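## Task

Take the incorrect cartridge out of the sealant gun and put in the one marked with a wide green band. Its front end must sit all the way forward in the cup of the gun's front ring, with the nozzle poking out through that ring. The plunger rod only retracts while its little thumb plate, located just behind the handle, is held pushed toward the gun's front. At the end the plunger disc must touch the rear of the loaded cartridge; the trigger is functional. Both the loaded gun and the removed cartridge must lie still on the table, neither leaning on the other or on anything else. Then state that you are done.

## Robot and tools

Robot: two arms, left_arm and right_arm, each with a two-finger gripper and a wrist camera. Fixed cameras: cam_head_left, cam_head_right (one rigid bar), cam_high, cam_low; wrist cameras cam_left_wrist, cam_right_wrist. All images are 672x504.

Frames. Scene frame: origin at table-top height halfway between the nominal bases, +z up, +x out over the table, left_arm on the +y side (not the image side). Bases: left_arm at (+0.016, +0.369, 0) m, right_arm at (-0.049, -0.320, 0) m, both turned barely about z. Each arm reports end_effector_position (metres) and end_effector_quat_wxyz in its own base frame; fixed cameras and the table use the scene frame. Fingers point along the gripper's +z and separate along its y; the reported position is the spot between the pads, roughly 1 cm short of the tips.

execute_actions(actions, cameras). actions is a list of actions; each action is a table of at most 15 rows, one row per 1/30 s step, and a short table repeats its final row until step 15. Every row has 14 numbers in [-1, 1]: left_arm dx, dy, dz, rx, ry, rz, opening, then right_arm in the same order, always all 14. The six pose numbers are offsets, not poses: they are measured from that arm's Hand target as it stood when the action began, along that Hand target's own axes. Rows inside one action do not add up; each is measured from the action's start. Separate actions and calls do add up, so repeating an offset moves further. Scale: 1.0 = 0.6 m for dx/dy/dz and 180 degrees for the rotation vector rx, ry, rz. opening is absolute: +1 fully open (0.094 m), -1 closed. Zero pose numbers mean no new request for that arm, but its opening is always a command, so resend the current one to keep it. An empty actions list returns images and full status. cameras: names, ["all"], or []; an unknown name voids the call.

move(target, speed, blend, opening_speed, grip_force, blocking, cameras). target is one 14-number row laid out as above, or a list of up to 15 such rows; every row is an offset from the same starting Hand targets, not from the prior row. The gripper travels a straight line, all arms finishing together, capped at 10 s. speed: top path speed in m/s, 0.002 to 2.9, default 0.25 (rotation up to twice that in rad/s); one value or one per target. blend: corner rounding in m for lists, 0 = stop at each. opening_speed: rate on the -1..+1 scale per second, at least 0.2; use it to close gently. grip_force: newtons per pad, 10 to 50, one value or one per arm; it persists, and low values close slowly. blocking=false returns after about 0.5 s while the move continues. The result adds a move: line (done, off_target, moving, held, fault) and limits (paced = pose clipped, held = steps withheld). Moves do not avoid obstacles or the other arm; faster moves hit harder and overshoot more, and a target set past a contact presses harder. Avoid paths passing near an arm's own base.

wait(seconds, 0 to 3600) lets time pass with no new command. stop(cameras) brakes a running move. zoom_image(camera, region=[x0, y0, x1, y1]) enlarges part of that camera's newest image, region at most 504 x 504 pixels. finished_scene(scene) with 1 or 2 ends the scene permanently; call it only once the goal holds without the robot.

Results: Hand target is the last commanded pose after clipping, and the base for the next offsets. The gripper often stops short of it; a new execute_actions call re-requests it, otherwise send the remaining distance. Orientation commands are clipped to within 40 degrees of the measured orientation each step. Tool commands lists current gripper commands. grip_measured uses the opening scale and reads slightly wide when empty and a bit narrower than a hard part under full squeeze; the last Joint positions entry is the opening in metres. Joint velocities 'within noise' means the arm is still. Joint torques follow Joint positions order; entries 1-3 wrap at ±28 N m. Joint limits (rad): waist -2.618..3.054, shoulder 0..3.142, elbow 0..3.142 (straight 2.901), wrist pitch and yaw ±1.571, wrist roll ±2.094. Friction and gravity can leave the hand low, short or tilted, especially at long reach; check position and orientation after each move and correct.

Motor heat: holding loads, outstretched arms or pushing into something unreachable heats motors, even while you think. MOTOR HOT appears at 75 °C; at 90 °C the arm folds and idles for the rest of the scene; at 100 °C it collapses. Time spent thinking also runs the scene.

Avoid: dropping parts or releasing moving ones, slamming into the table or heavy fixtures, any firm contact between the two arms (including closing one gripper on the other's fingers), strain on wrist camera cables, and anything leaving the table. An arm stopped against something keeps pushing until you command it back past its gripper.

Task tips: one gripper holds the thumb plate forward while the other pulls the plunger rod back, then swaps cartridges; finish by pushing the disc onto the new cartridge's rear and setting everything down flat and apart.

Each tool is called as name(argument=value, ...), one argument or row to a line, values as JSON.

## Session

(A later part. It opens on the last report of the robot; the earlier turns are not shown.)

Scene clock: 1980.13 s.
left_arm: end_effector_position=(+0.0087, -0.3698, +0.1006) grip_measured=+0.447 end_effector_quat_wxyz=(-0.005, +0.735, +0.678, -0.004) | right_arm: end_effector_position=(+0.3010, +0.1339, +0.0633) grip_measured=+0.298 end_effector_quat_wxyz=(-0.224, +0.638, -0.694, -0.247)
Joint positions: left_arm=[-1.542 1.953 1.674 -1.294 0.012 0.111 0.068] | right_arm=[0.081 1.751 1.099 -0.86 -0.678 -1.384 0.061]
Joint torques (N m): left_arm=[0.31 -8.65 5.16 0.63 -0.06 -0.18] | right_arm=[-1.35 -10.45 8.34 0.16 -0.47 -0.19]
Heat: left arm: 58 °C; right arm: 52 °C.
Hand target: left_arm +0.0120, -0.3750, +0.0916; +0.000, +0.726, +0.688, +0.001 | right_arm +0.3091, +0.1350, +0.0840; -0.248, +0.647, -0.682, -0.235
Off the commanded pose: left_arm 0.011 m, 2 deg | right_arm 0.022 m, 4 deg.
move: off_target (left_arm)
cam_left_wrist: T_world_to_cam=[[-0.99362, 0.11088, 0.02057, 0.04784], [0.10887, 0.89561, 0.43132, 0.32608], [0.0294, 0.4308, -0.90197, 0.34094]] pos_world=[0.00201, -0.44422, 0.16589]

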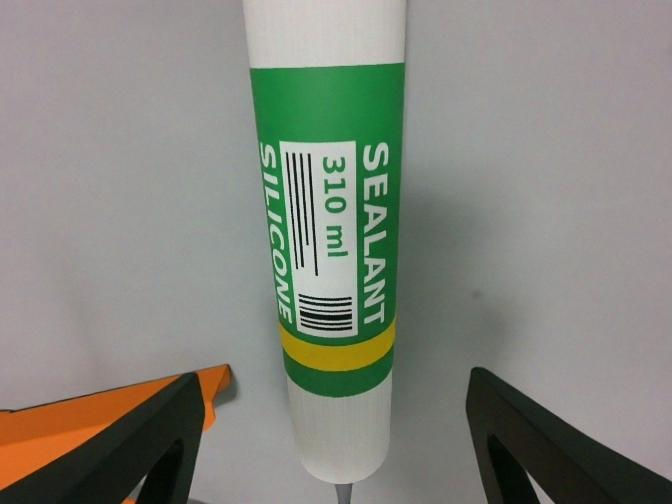

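move(
  target=[
    [-0.0167,-0.0,0.1227,0,0,0,0.45,0,0,0,0,0,0,0.3],
  ],
  speed=0.1,
  cameras=["cam_left_wrist"],
)

Scene clock: 1999.50 s.
left_arm: end_effector_position=(+0.0091, -0.3813, +0.0274) grip_measured=+0.447 end_effector_quat_wxyz=(-0.005, +0.735, +0.678, -0.004) | right_arm: end_effector_position=(+0.3010, +0.1339, +0.0633) grip_measured=+0.298 end_effector_quat_wxyz=(-0.224, +0.638, -0.694, -0.247)
Joint positions: left_arm=[-1.542 2.045 1.511 -1.039 0.012 0.109 0.068] | right_arm=[0.081 1.751 1.099 -0.86 -0.678 -1.384 0.061]
Joint torques (N m): left_arm=[0.13 -9.07 5.09 0.62 -0.02 -0.19] | right_arm=[-1.13 -10.55 8.31 0.19 -0.48 -0.18]
Heat: left arm: 56 °C; right arm: 52 °C.
Hand target: left_arm +0.0116, -0.3849, +0.0180; +0.000, +0.726, +0.688, +0.001 | right_arm +0.3091, +0.1350, +0.0840; -0.248, +0.647, -0.682, -0.235
Off the commanded pose: left_arm 0.010 m, 2 deg | right_arm 0.022 m, 4 deg.
move: done
cam_left_wrist: T_world_to_cam=[[-0.99379, 0.10932, 0.02059, 0.0504], [0.10748, 0.89579, 0.43128, 0.36803], [0.0287, 0.43082, -0.90198, 0.27977]] pos_world=[0.00251, -0.45572, 0.09259]

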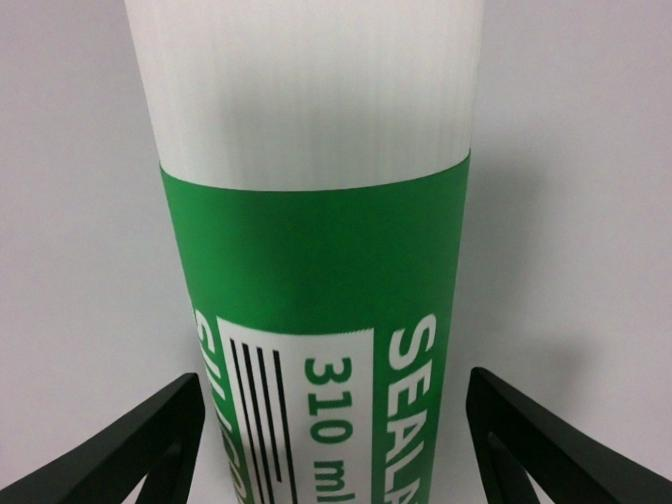

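move(
  target=[
    [0,0,0,0,0,0,-0.1,0,0,0,0,0,0,0.3],
  ],
  opening_speed=0.4,
  cameras=["cam_left_wrist"],
)

Scene clock: 2009.10 s.
left_arm: end_effector_position=(+0.0093, -0.3813, +0.0274) grip_measured=+0.025 end_effector_quat_wxyz=(-0.004, +0.734, +0.679, -0.003) | right_arm: end_effector_position=(+0.3010, +0.1339, +0.0633) grip_measured=+0.298 end_effector_quat_wxyz=(-0.224, +0.638, -0.694, -0.247)
Joint positions: left_arm=[-1.542 2.045 1.511 -1.039 0.011 0.108 0.048] | right_arm=[0.081 1.751 1.099 -0.86 -0.678 -1.384 0.061]
Joint torques (N m): left_arm=[0.13 -9.09 5.23 0.59 0 -0.19] | right_arm=[-1.26 -10.61 8.36 0.13 -0.45 -0.16]
Heat: left arm: 57 °C; right arm: 52 °C.
Hand target: left_arm +0.0116, -0.3849, +0.0180; +0.000, +0.726, +0.688, +0.001 | right_arm +0.3091, +0.1350, +0.0840; -0.248, +0.647, -0.682, -0.235
Off the commanded pose: left_arm 0.010 m, 2 deg | right_arm 0.022 m, 4 deg.
move: done
cam_left_wrist: T_world_to_cam=[[-0.99399, 0.10781, 0.01912, 0.05016], [0.10548, 0.89594, 0.43147, 0.36805], [0.02939, 0.4309, -0.90192, 0.27979]] pos_world=[0.00281, -0.45572, 0.09259]

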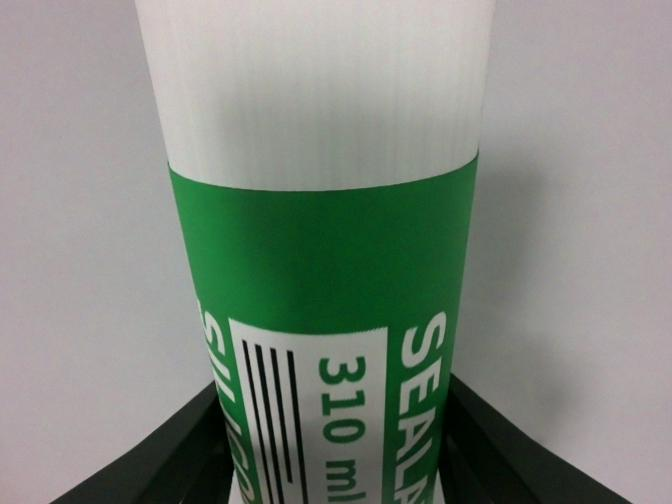

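move(
  target=[
    [0,0,-0.2,0,0,0,-0.1,0,0,0,0,0,0,0.3],
    [0.34,0.41,-0.22,0,0,0,-0.1,0,0,0,0,0,0,0.3],
  ],
  speed=[0.12,0.2],
  blend=[0.02,0],
  cameras=["cam_left_wrist","cam_head_right","cam_low"],
)

Scene clock: 2053.00 s.
left_arm: end_effector_position=(+0.2627, -0.1930, +0.1403) grip_measured=+0.025 end_effector_quat_wxyz=(-0.007, +0.717, +0.697, -0.004) | right_arm: end_effector_position=(+0.3010, +0.1339, +0.0633) grip_measured=+0.298 end_effector_quat_wxyz=(-0.224, +0.638, -0.694, -0.247)
Joint positions: left_arm=[-0.63 1.792 1.62 -1.413 0.006 0.968 0.048] | right_arm=[0.081 1.751 1.099 -0.86 -0.678 -1.384 0.061]
Joint torques (N m): left_arm=[0.35 -8.02 10 0.04 0 0.33] | right_arm=[-1.03 -10.52 8.39 0.15 -0.49 -0.17]
Heat: left arm: 58 °C; right arm: 52 °C.
Hand target: left_arm +0.2680, -0.1944, +0.1504; +0.000, +0.726, +0.688, +0.001 | right_arm +0.3091, +0.1350, +0.0840; -0.248, +0.647, -0.682, -0.235
Off the commanded pose: left_arm 0.011 m, 2 deg | right_arm 0.022 m, 4 deg.
move: off_target (left_arm)
cam_left_wrist: T_world_to_cam=[[-0.99807, 0.05732, 0.02372, 0.27017], [0.06194, 0.89911, 0.43332, 0.13562], [0.00352, 0.43395, -0.90093, 0.30031]] pos_world=[0.26019, -0.26775, 0.20539]
Images, in order (width x height): cam_head_right 672x504, cam_low 672x504, cam_left_wrist 672x504.

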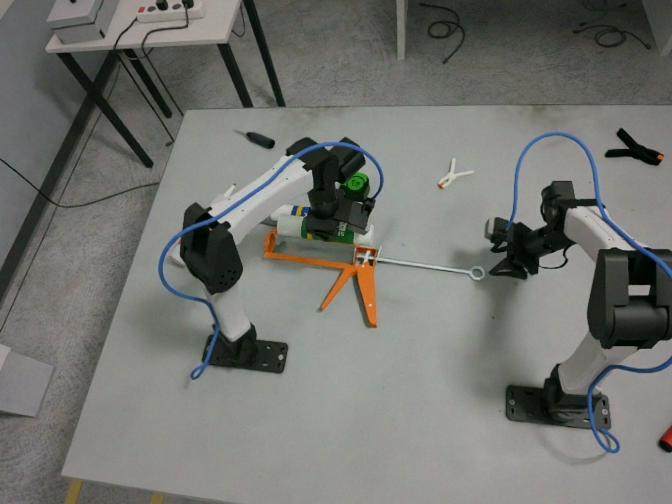

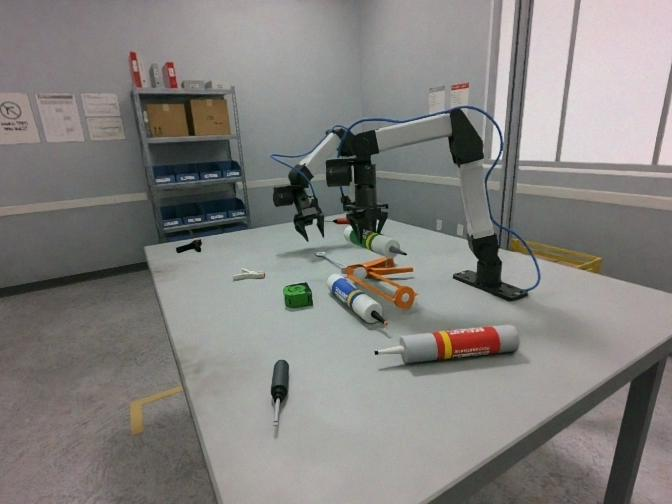

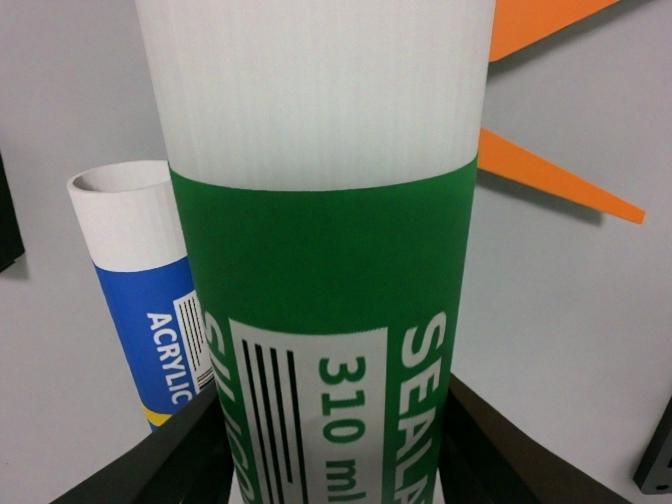

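move(
  target=[
    [0.009,0.0158,0.0457,0,-0.1056,0.004,-0.1,0,0,0,0,0,0,0.3],
  ],
  speed=0.1,
  cameras=["cam_left_wrist","cam_head_right","cam_head_left","cam_low"],
)

zoom_image(
  camera="cam_low",
  region=[320, 210, 440, 320],
)

zoom_image(
  camera="cam_head_right",
  region=[240, 190, 400, 310],
)

zoom_image(
  camera="cam_head_left",
  region=[230, 190, 390, 310],
)

Scene clock: 2070.43 s.
left_arm: end_effector_position=(+0.2725, -0.1793, +0.1049) grip_measured=+0.025 end_effector_quat_wxyz=(+0.063, +0.709, +0.693, -0.116) | right_arm: end_effector_position=(+0.3010, +0.1339, +0.0633) grip_measured=+0.298 end_effector_quat_wxyz=(-0.224, +0.638, -0.694, -0.247)
Joint positions: left_arm=[-0.443 1.734 1.385 -1.183 0.262 1.146 0.048] | right_arm=[0.081 1.751 1.099 -0.86 -0.678 -1.384 0.061]
Joint torques (N m): left_arm=[0.87 -12.53 5.93 0.74 0.56 0.37] | right_arm=[-1.07 -10.51 8.28 0.16 -0.51 -0.15]
Heat: left arm: 57 °C; right arm: 52 °C.
Hand target: left_arm +0.2778, -0.1895, +0.1230; +0.114, +0.720, +0.674, -0.119 | right_arm +0.3091, +0.1350, +0.0840; -0.248, +0.647, -0.682, -0.235
Off the commanded pose: left_arm 0.021 m, 6 deg | right_arm 0.022 m, 4 deg.
move: off_target (left_arm)
cam_left_wrist: T_world_to_cam=[[-0.99542, 0.0636, 0.07144, 0.27542], [0.07596, 0.97955, 0.1863, 0.17451], [-0.05813, 0.19087, -0.97989, 0.24394]] pos_world=[0.27508, -0.23502, 0.18685]
Images, in order (width x height): cam_head_left 672x504, cam_head_right 672x504, cam_low 672x504, cam_left_wrist 672x504.

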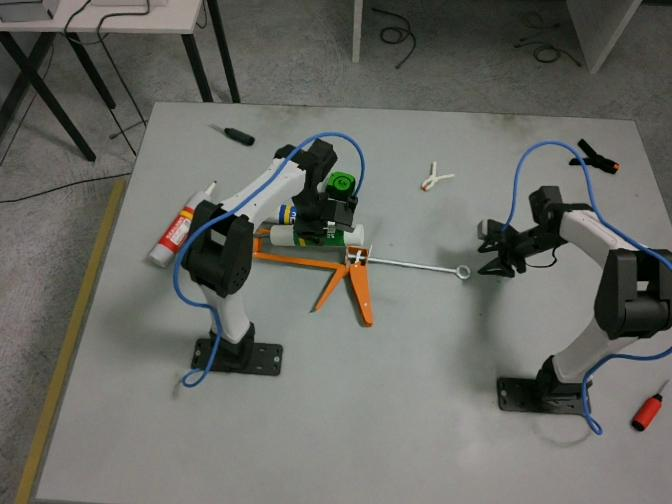

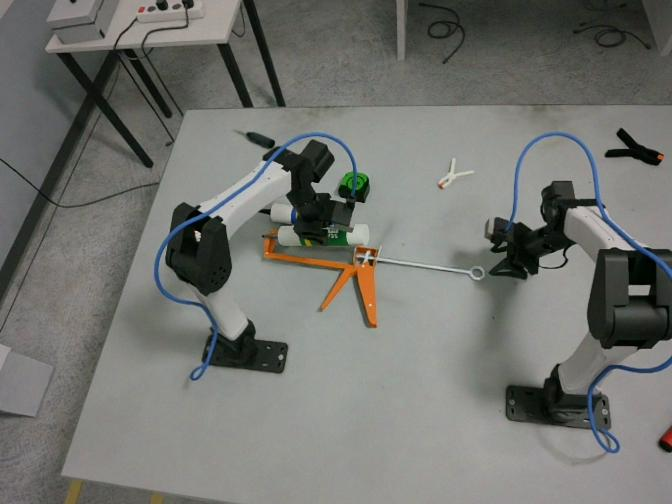

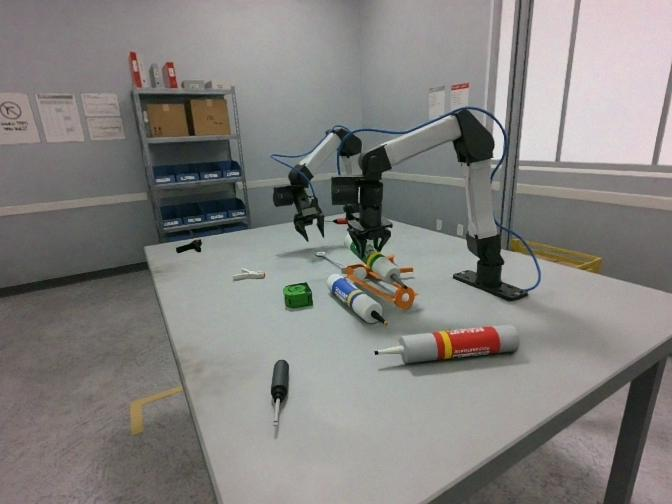

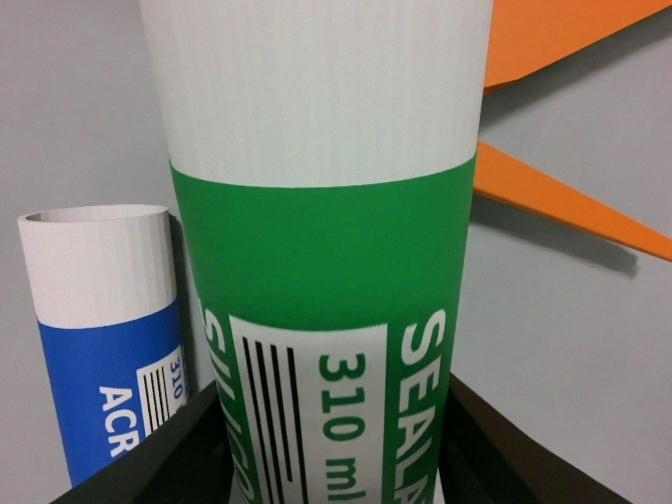

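Scaled by 4.200 from the camera's image (finer frame: 960x720).

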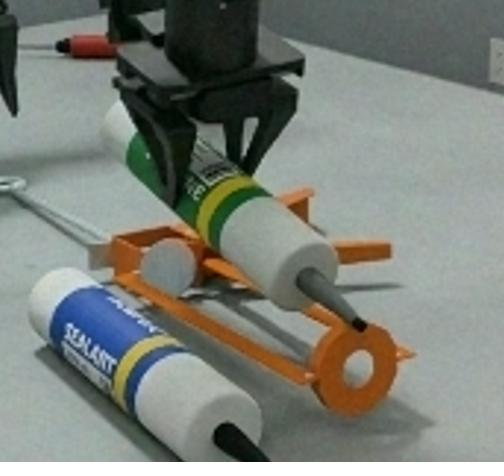

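Scaled by 3.150 from the camera's image (finer frame: 960x720).

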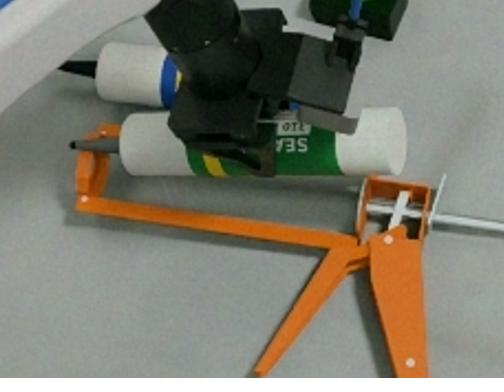

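Scaled by 3.150 from the camera's image (finer frame: 960x720).

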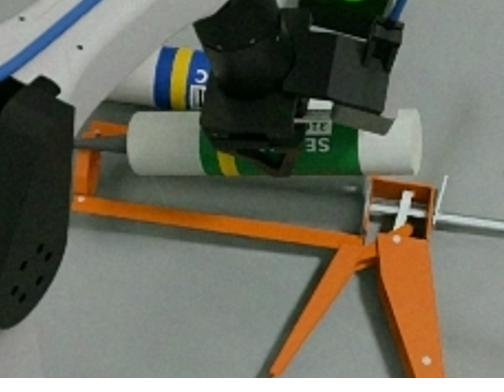

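move(
  target=[
    [-0.0163,0.0015,0.0267,-0.015,-0.014,0.0083,-0.1,0,0,0,0,0,0,0.3],
  ],
  speed=0.08,
  cameras=["cam_head_right","cam_head_left","cam_low"],
)

zoom_image(
  camera="cam_low",
  region=[340, 230, 440, 320],
)

zoom_image(
  camera="cam_head_right",
  region=[240, 190, 400, 310],
)

Scene clock: 2106.13 s.
left_arm: end_effector_position=(+0.2766, -0.1877, +0.0945) grip_measured=+0.025 end_effector_quat_wxyz=(+0.101, +0.721, +0.678, -0.103) | right_arm: end_effector_position=(+0.3010, +0.1339, +0.0633) grip_measured=+0.298 end_effector_quat_wxyz=(-0.224, +0.638, -0.694, -0.247)
Joint positions: left_arm=[-0.46 1.697 1.295 -1.048 0.264 1.155 0.048] | right_arm=[0.081 1.751 1.099 -0.86 -0.678 -1.384 0.061]
Joint torques (N m): left_arm=[-0.1 -11.75 5.83 0.91 0.74 0.09] | right_arm=[-1.17 -10.65 8.46 0.18 -0.47 -0.16]
Heat: left arm: 66 °C; right arm: 52 °C.
Hand target: left_arm +0.2777, -0.2040, +0.1110; +0.147, +0.723, +0.664, -0.118 | right_arm +0.3091, +0.1350, +0.0840; -0.248, +0.647, -0.682, -0.235
Off the commanded pose: left_arm 0.023 m, 6 deg | right_arm 0.022 m, 4 deg.
move: off_target (left_arm)
Images, in order (width x height): cam_head_left 672x504, cam_head_right 672x504, cam_low 672x504.

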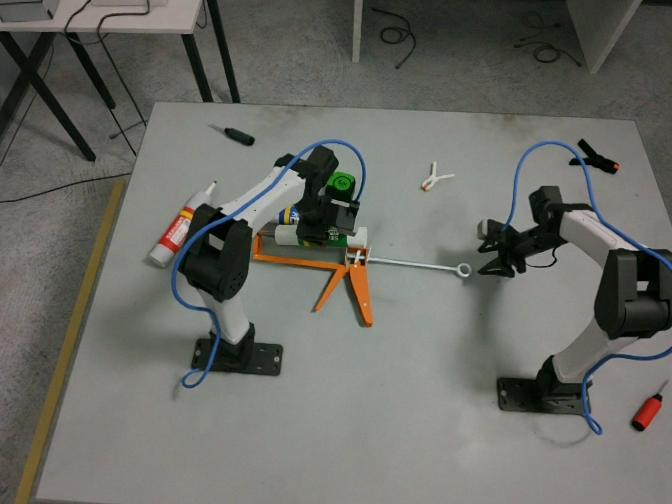

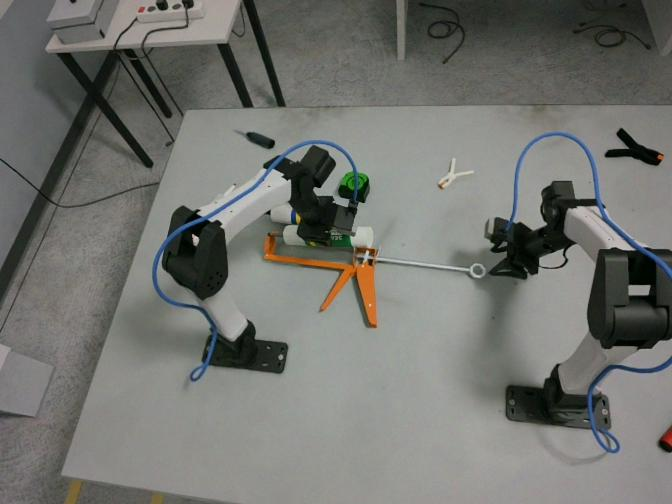

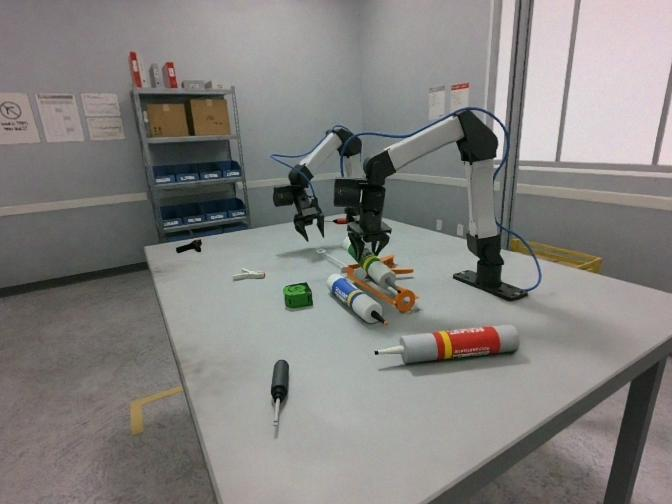

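Scaled by 5.040 from the camera's image (finer frame: 960x720).

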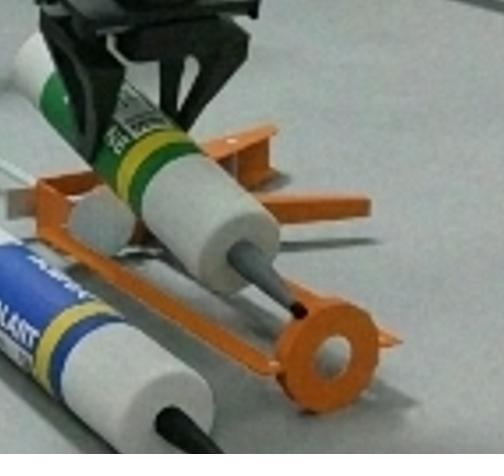

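Scaled by 3.150 from the camera's image (finer frame: 960x720).

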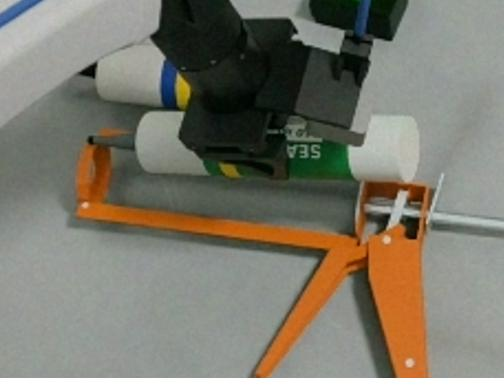

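move(
  target=[
    [0.0022,-0.0108,0.0255,0,0,-0.008,-0.1,0,0,0,0,0,0,0.3],
  ],
  speed=0.08,
  cameras=["cam_head_right","cam_low"],
)

zoom_image(
  camera="cam_low",
  region=[340, 230, 440, 320],
)

zoom_image(
  camera="cam_head_right",
  region=[240, 200, 340, 290],
)

Scene clock: 2146.20 s.
left_arm: end_effector_position=(+0.2645, -0.1965, +0.0790) grip_measured=+0.025 end_effector_quat_wxyz=(+0.098, +0.719, +0.678, -0.115) | right_arm: end_effector_position=(+0.3010, +0.1339, +0.0633) grip_measured=+0.298 end_effector_quat_wxyz=(-0.224, +0.638, -0.694, -0.247)
Joint positions: left_arm=[-0.492 1.694 1.226 -0.987 0.281 1.122 0.048] | right_arm=[0.081 1.751 1.099 -0.86 -0.678 -1.384 0.061]
Joint torques (N m): left_arm=[0.1 -11.66 5.74 0.95 0.53 -0.17] | right_arm=[-1.16 -10.47 8.39 0.17 -0.46 -0.17]
Heat: left arm: 67 °C; right arm: 52 °C.
Hand target: left_arm +0.2718, -0.2079, +0.0959; +0.145, +0.715, +0.674, -0.119 | right_arm +0.3091, +0.1350, +0.0840; -0.248, +0.647, -0.682, -0.235
Off the commanded pose: left_arm 0.022 m, 6 deg | right_arm 0.022 m, 4 deg.
move: off_target (left_arm)

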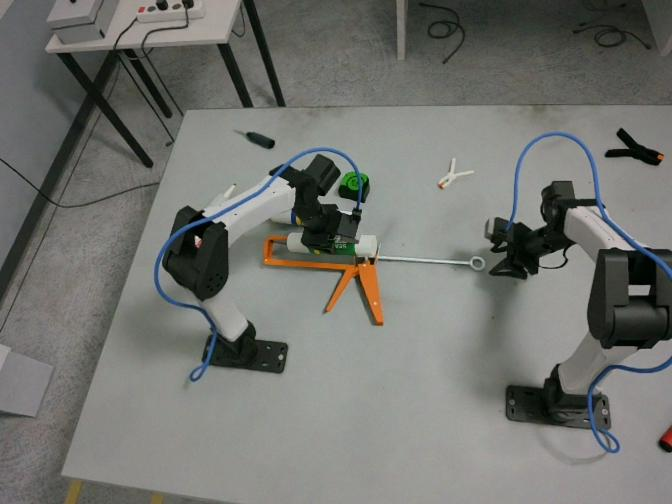

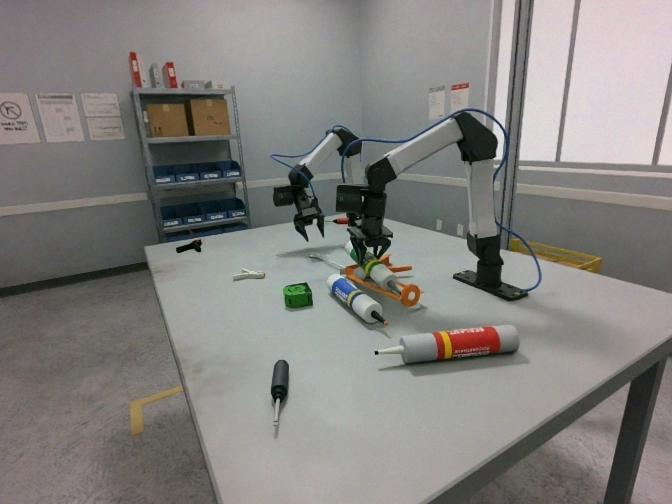

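Scaled by 5.040 from the camera's image (finer frame: 960x720).

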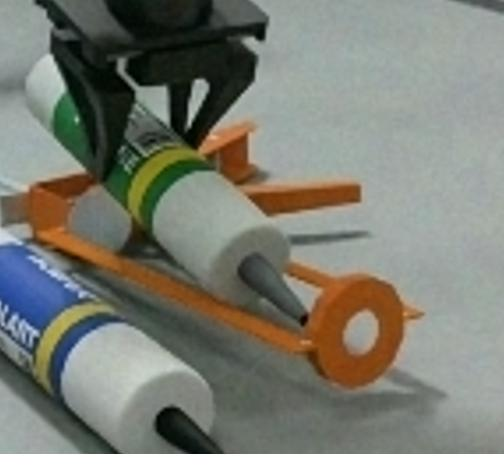

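Scaled by 5.040 from the camera's image (finer frame: 960x720).

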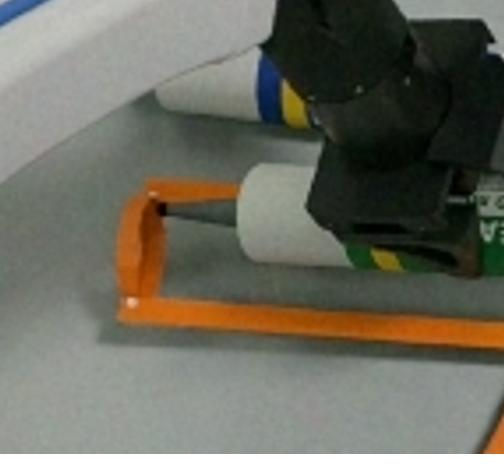

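zoom_image(
  camera="cam_head_right",
  region=[240, 190, 400, 310],
)

Scaled by 3.150 from the camera's image (finer frame: 960x720).

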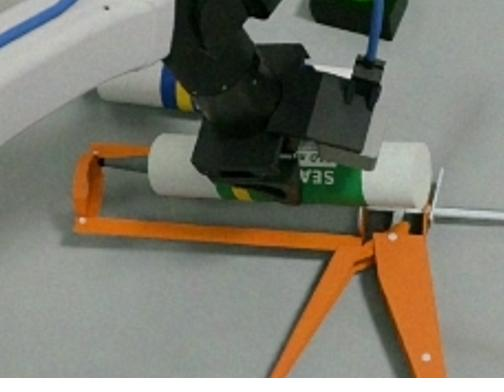

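move(
  target=[
    [-0.02,0.0078,-0.0127,0,0,0,-0.1,0,0,0,0,0,0,0.3],
    [-0.0077,0.0078,-0.0127,0,0,-0.0278,-0.1,0,0,0,0,0,0,0.3],
  ],
  speed=0.08,
  blend=[0.004,0],
  cameras=["cam_head_right","cam_low"],
)

zoom_image(
  camera="cam_low",
  region=[340, 230, 440, 320],
)

zoom_image(
  camera="cam_head_right",
  region=[240, 190, 400, 310],
)

Scene clock: 2184.97 s.
left_arm: end_effector_position=(+0.2636, -0.2001, +0.0804) grip_measured=+0.025 end_effector_quat_wxyz=(+0.095, +0.694, +0.704, -0.120) | right_arm: end_effector_position=(+0.3010, +0.1339, +0.0633) grip_measured=+0.298 end_effector_quat_wxyz=(-0.224, +0.638, -0.694, -0.247)
Joint positions: left_arm=[-0.501 1.694 1.23 -0.987 0.284 1.037 0.048] | right_arm=[0.081 1.751 1.099 -0.86 -0.678 -1.384 0.061]
Joint torques (N m): left_arm=[0.87 -10.96 9.18 0.67 0.51 -0.19] | right_arm=[-1.18 -10.45 8.44 0.13 -0.48 -0.19]
Heat: left arm: 69 °C; right arm: 53 °C.
Hand target: left_arm +0.2760, -0.2096, +0.1049; +0.140, +0.685, +0.704, -0.126 | right_arm +0.3091, +0.1350, +0.0840; -0.248, +0.647, -0.682, -0.235
Off the commanded pose: left_arm 0.029 m, 5 deg | right_arm 0.022 m, 4 deg.
move: off_target (left_arm)

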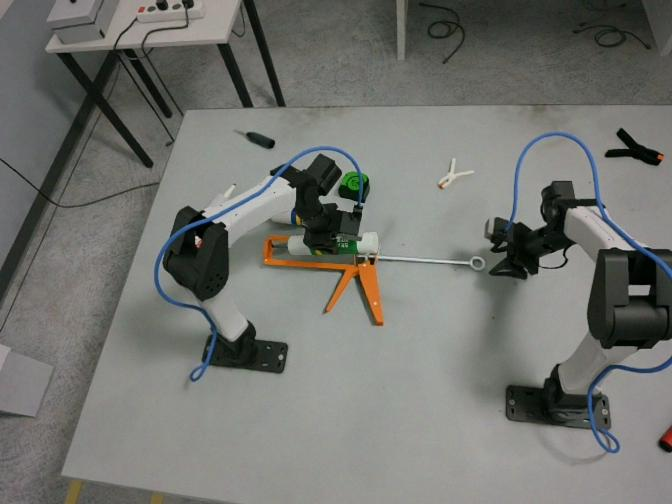

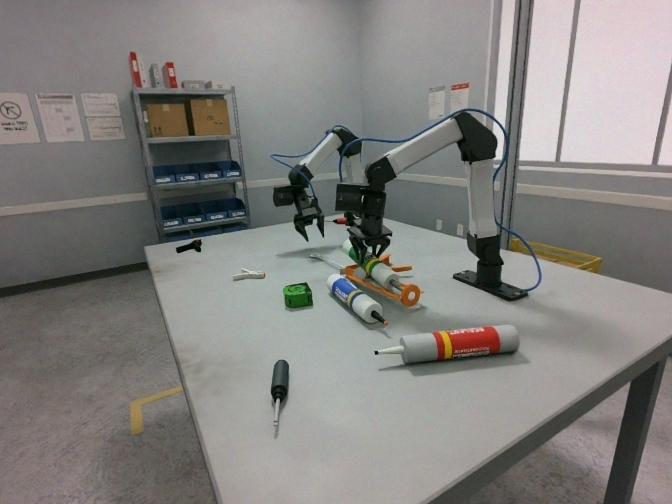

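Scaled by 5.040 from the camera's image (finer frame: 960x720).

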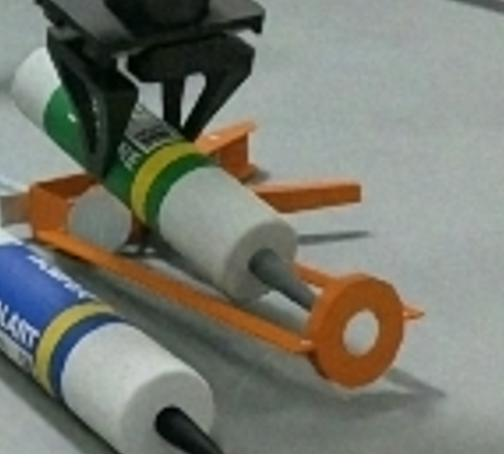

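Scaled by 3.150 from the camera's image (finer frame: 960x720).

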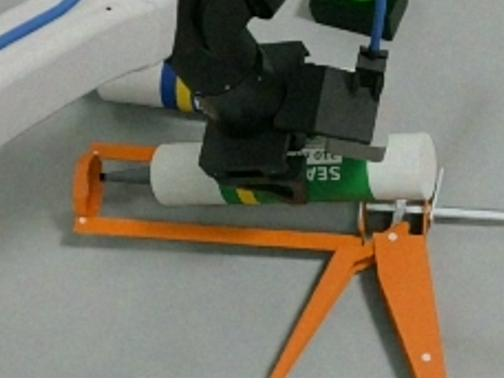

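move(
  target=[
    [0.0498,0.0,-0.0037,0,0,0,-0.1,0,0,0,0,0,0,0.3],
  ],
  speed=0.05,
  cameras=["cam_head_right","cam_low"],
)

zoom_image(
  camera="cam_low",
  region=[340, 230, 440, 320],
)

zoom_image(
  camera="cam_head_right",
  region=[240, 190, 400, 310],
)

Scene clock: 2216.43 s.
left_arm: end_effector_position=(+0.2701, -0.1744, +0.0773) grip_measured=+0.025 end_effector_quat_wxyz=(+0.097, +0.676, +0.720, -0.122) | right_arm: end_effector_position=(+0.3010, +0.1339, +0.0633) grip_measured=+0.298 end_effector_quat_wxyz=(-0.224, +0.638, -0.694, -0.247)
Joint positions: left_arm=[-0.416 1.674 1.195 -0.987 0.294 1.077 0.048] | right_arm=[0.081 1.751 1.099 -0.86 -0.678 -1.384 0.061]
Joint torques (N m): left_arm=[0.87 -11.97 6.02 0.71 0.57 0.33] | right_arm=[-1.31 -10.45 8.42 0.15 -0.49 -0.21]
Heat: left arm: 68 °C; right arm: 53 °C.
Hand target: left_arm +0.2752, -0.1811, +0.0959; +0.140, +0.685, +0.704, -0.126 | right_arm +0.3091, +0.1350, +0.0840; -0.248, +0.647, -0.682, -0.235
Off the commanded pose: left_arm 0.020 m, 5 deg | right_arm 0.022 m, 4 deg.
move: off_target (left_arm)

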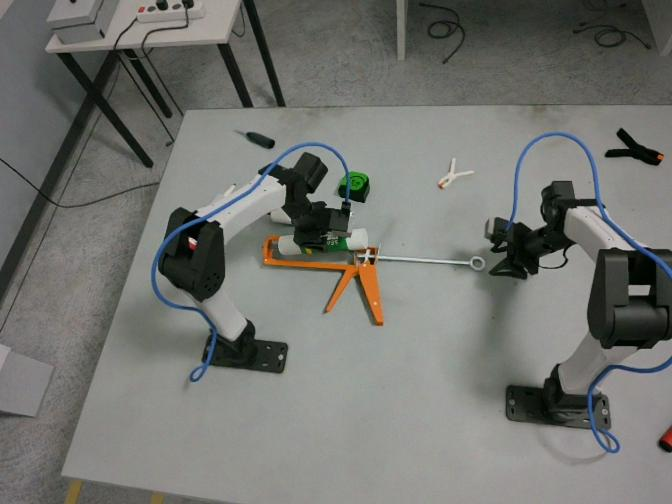

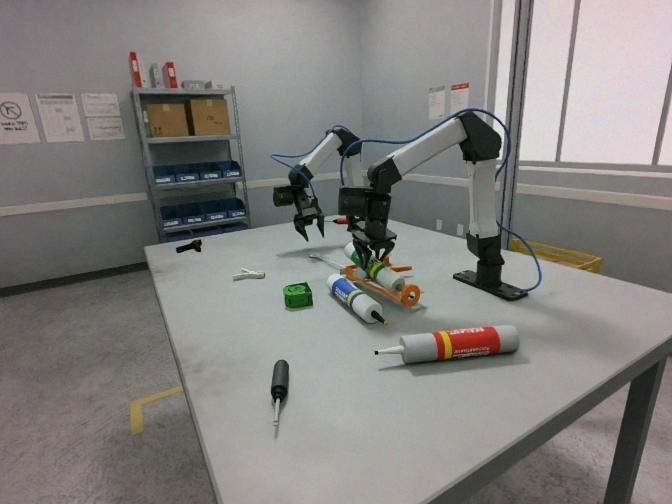

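Scaled by 5.040 from the camera's image (finer frame: 960x720).

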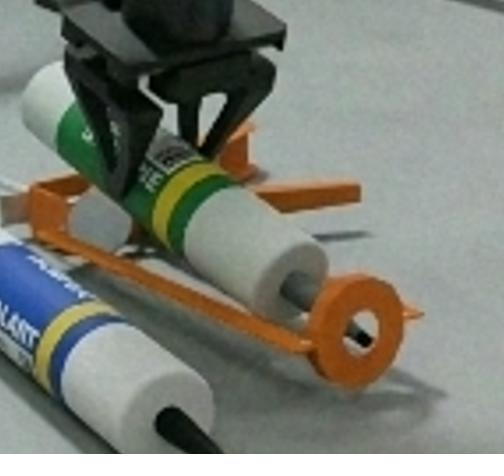

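Scaled by 3.150 from the camera's image (finer frame: 960x720).

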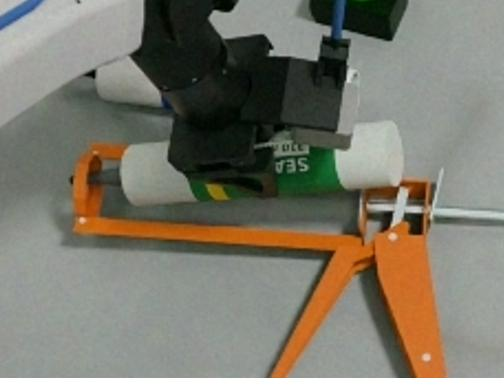

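move(
  target=[
    [0.0558,-0.0013,0.0225,0,0.048,0.015,-0.1,0,0,0,0,0,0,0.3],
  ],
  speed=0.05,
  cameras=["cam_head_right","cam_low","cam_left_wrist"],
)

zoom_image(
  camera="cam_low",
  region=[340, 230, 440, 320],
)

zoom_image(
  camera="cam_head_right",
  region=[240, 190, 400, 310],
)

Scene clock: 2241.03 s.
left_arm: end_effector_position=(+0.2648, -0.1579, +0.0637) grip_measured=+0.025 end_effector_quat_wxyz=(+0.069, +0.698, +0.707, -0.089) | right_arm: end_effector_position=(+0.3010, +0.1339, +0.0633) grip_measured=+0.298 end_effector_quat_wxyz=(-0.224, +0.638, -0.694, -0.247)
Joint positions: left_arm=[-0.417 1.674 1.157 -0.987 0.215 1.134 0.048] | right_arm=[0.081 1.751 1.099 -0.86 -0.678 -1.384 0.061]
Joint torques (N m): left_arm=[1.01 -9.42 6.02 0.65 -0.01 0.39] | right_arm=[-1.09 -10.51 8.42 0.13 -0.46 -0.17]
Heat: left arm: 66 °C; right arm: 53 °C.
Hand target: left_arm +0.2740, -0.1550, +0.0710; +0.090, +0.709, +0.696, -0.070 | right_arm +0.3091, +0.1350, +0.0840; -0.248, +0.647, -0.682, -0.235
Off the commanded pose: left_arm 0.012 m, 4 deg | right_arm 0.022 m, 4 deg.
move: off_target (left_arm)
cam_left_wrist: T_world_to_cam=[[-0.99929, 0.02148, 0.03093, 0.26626], [0.02777, 0.97508, 0.22008, 0.17169], [-0.02543, 0.22079, -0.97499, 0.19477]] pos_world=[0.26626, -0.21613, 0.14388]

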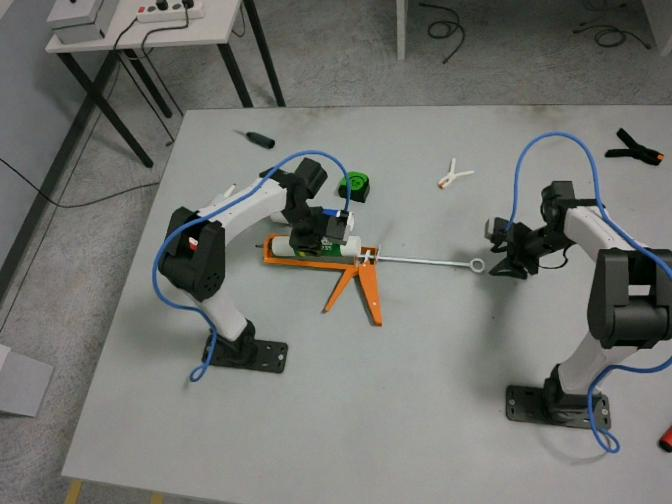

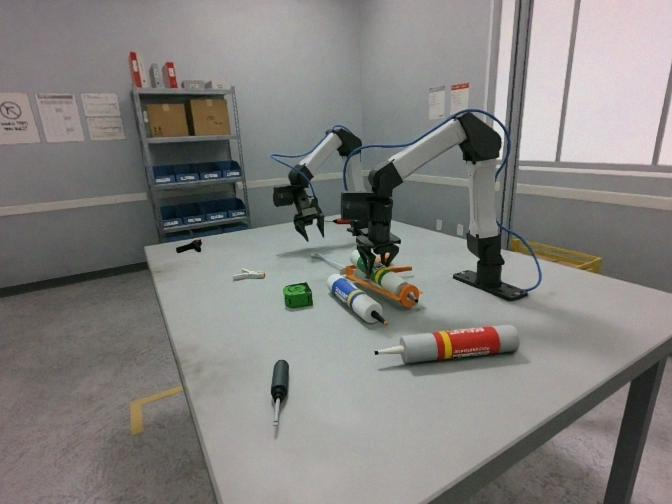

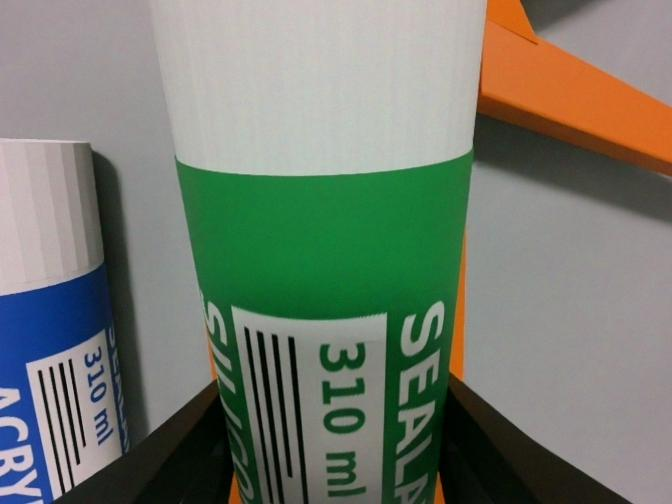

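Scaled by 5.040 from the camera's image (finer frame: 960x720).

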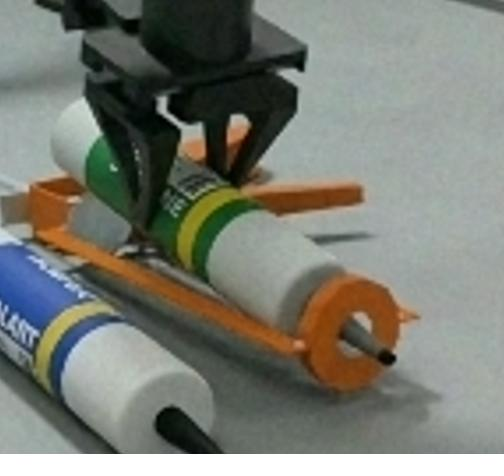

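Scaled by 3.150 from the camera's image (finer frame: 960x720).

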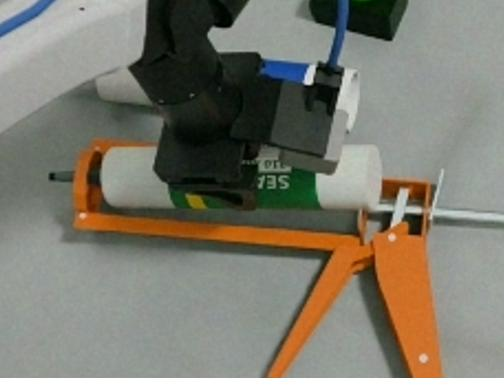

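move(
  target=[
    [0.025,0.003,-0.0024,0,0,0,-0.1,0,0,0,0,0,0,0.3],
    [0.0377,0.0014,0.0444,0,0.072,0,-0.1,0,0,0,0,0,0,0.3],
  ],
  speed=0.05,
  blend=[0.005,0],
  cameras=["cam_head_right","cam_low","cam_left_wrist"],
)

zoom_image(
  camera="cam_low",
  region=[340, 230, 440, 320],
)

zoom_image(
  camera="cam_head_right",
  region=[240, 190, 400, 310],
)

Scene clock: 2286.73 s.
left_arm: end_effector_position=(+0.2663, -0.1413, +0.0503) grip_measured=+0.025 end_effector_quat_wxyz=(+0.022, +0.715, +0.698, -0.011) | right_arm: end_effector_position=(+0.3010, +0.1339, +0.0633) grip_measured=+0.298 end_effector_quat_wxyz=(-0.224, +0.638, -0.694, -0.247)
Joint positions: left_arm=[-0.468 1.695 1.143 -0.984 0.035 1.126 0.048] | right_arm=[0.081 1.751 1.099 -0.86 -0.678 -1.384 0.061]
Joint torques (N m): left_arm=[-0.02 -3.88 6.65 0.63 -0.29 -0.15] | right_arm=[-1.25 -10.44 8.39 0.19 -0.43 -0.22]
Heat: left arm: 60 °C; right arm: 53 °C.
Hand target: left_arm +0.2760, -0.1389, +0.0400; +0.010, +0.712, +0.702, +0.010 | right_arm +0.3091, +0.1350, +0.0840; -0.248, +0.647, -0.682, -0.235
Off the commanded pose: left_arm 0.014 m, 3 deg | right_arm 0.022 m, 4 deg.
move: off_target (left_arm)
cam_left_wrist: T_world_to_cam=[[-0.99853, 0.05341, -0.00921, 0.27409], [0.04563, 0.92017, 0.38886, 0.13757], [0.02925, 0.38787, -0.92125, 0.18445]] pos_world=[0.26201, -0.21277, 0.11896]

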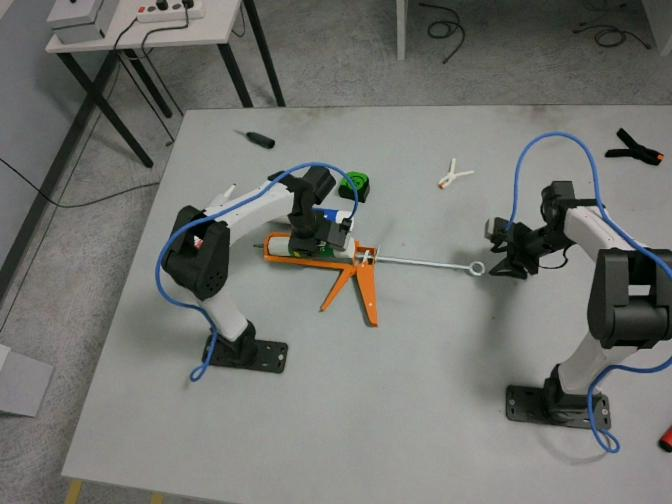

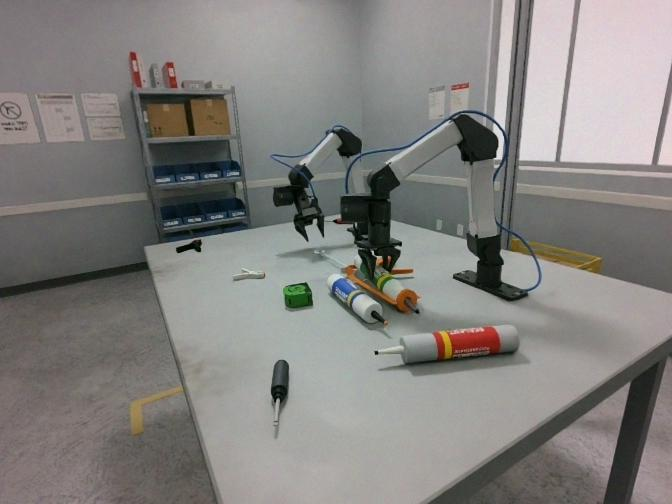

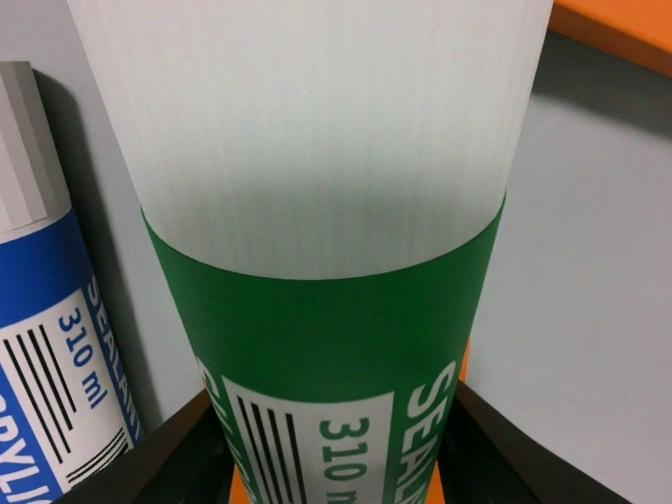

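Scaled by 5.040 from the camera's image (finer frame: 960x720).

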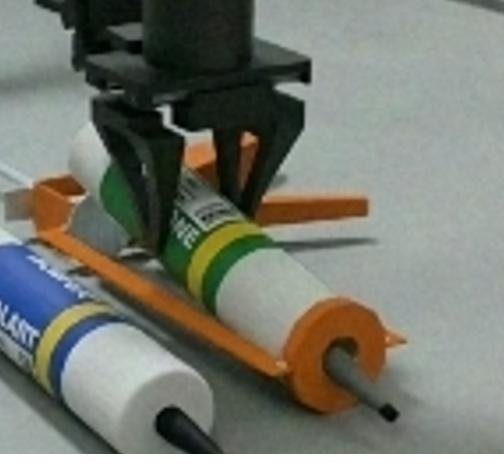

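Scaled by 3.150 from the camera's image (finer frame: 960x720).

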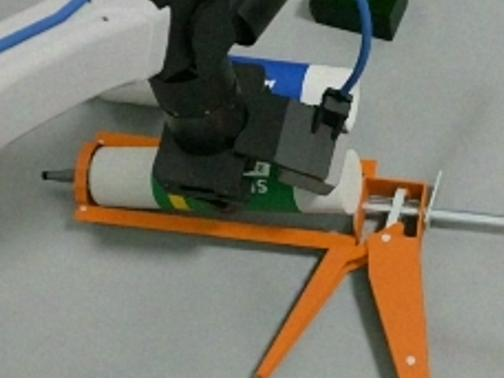

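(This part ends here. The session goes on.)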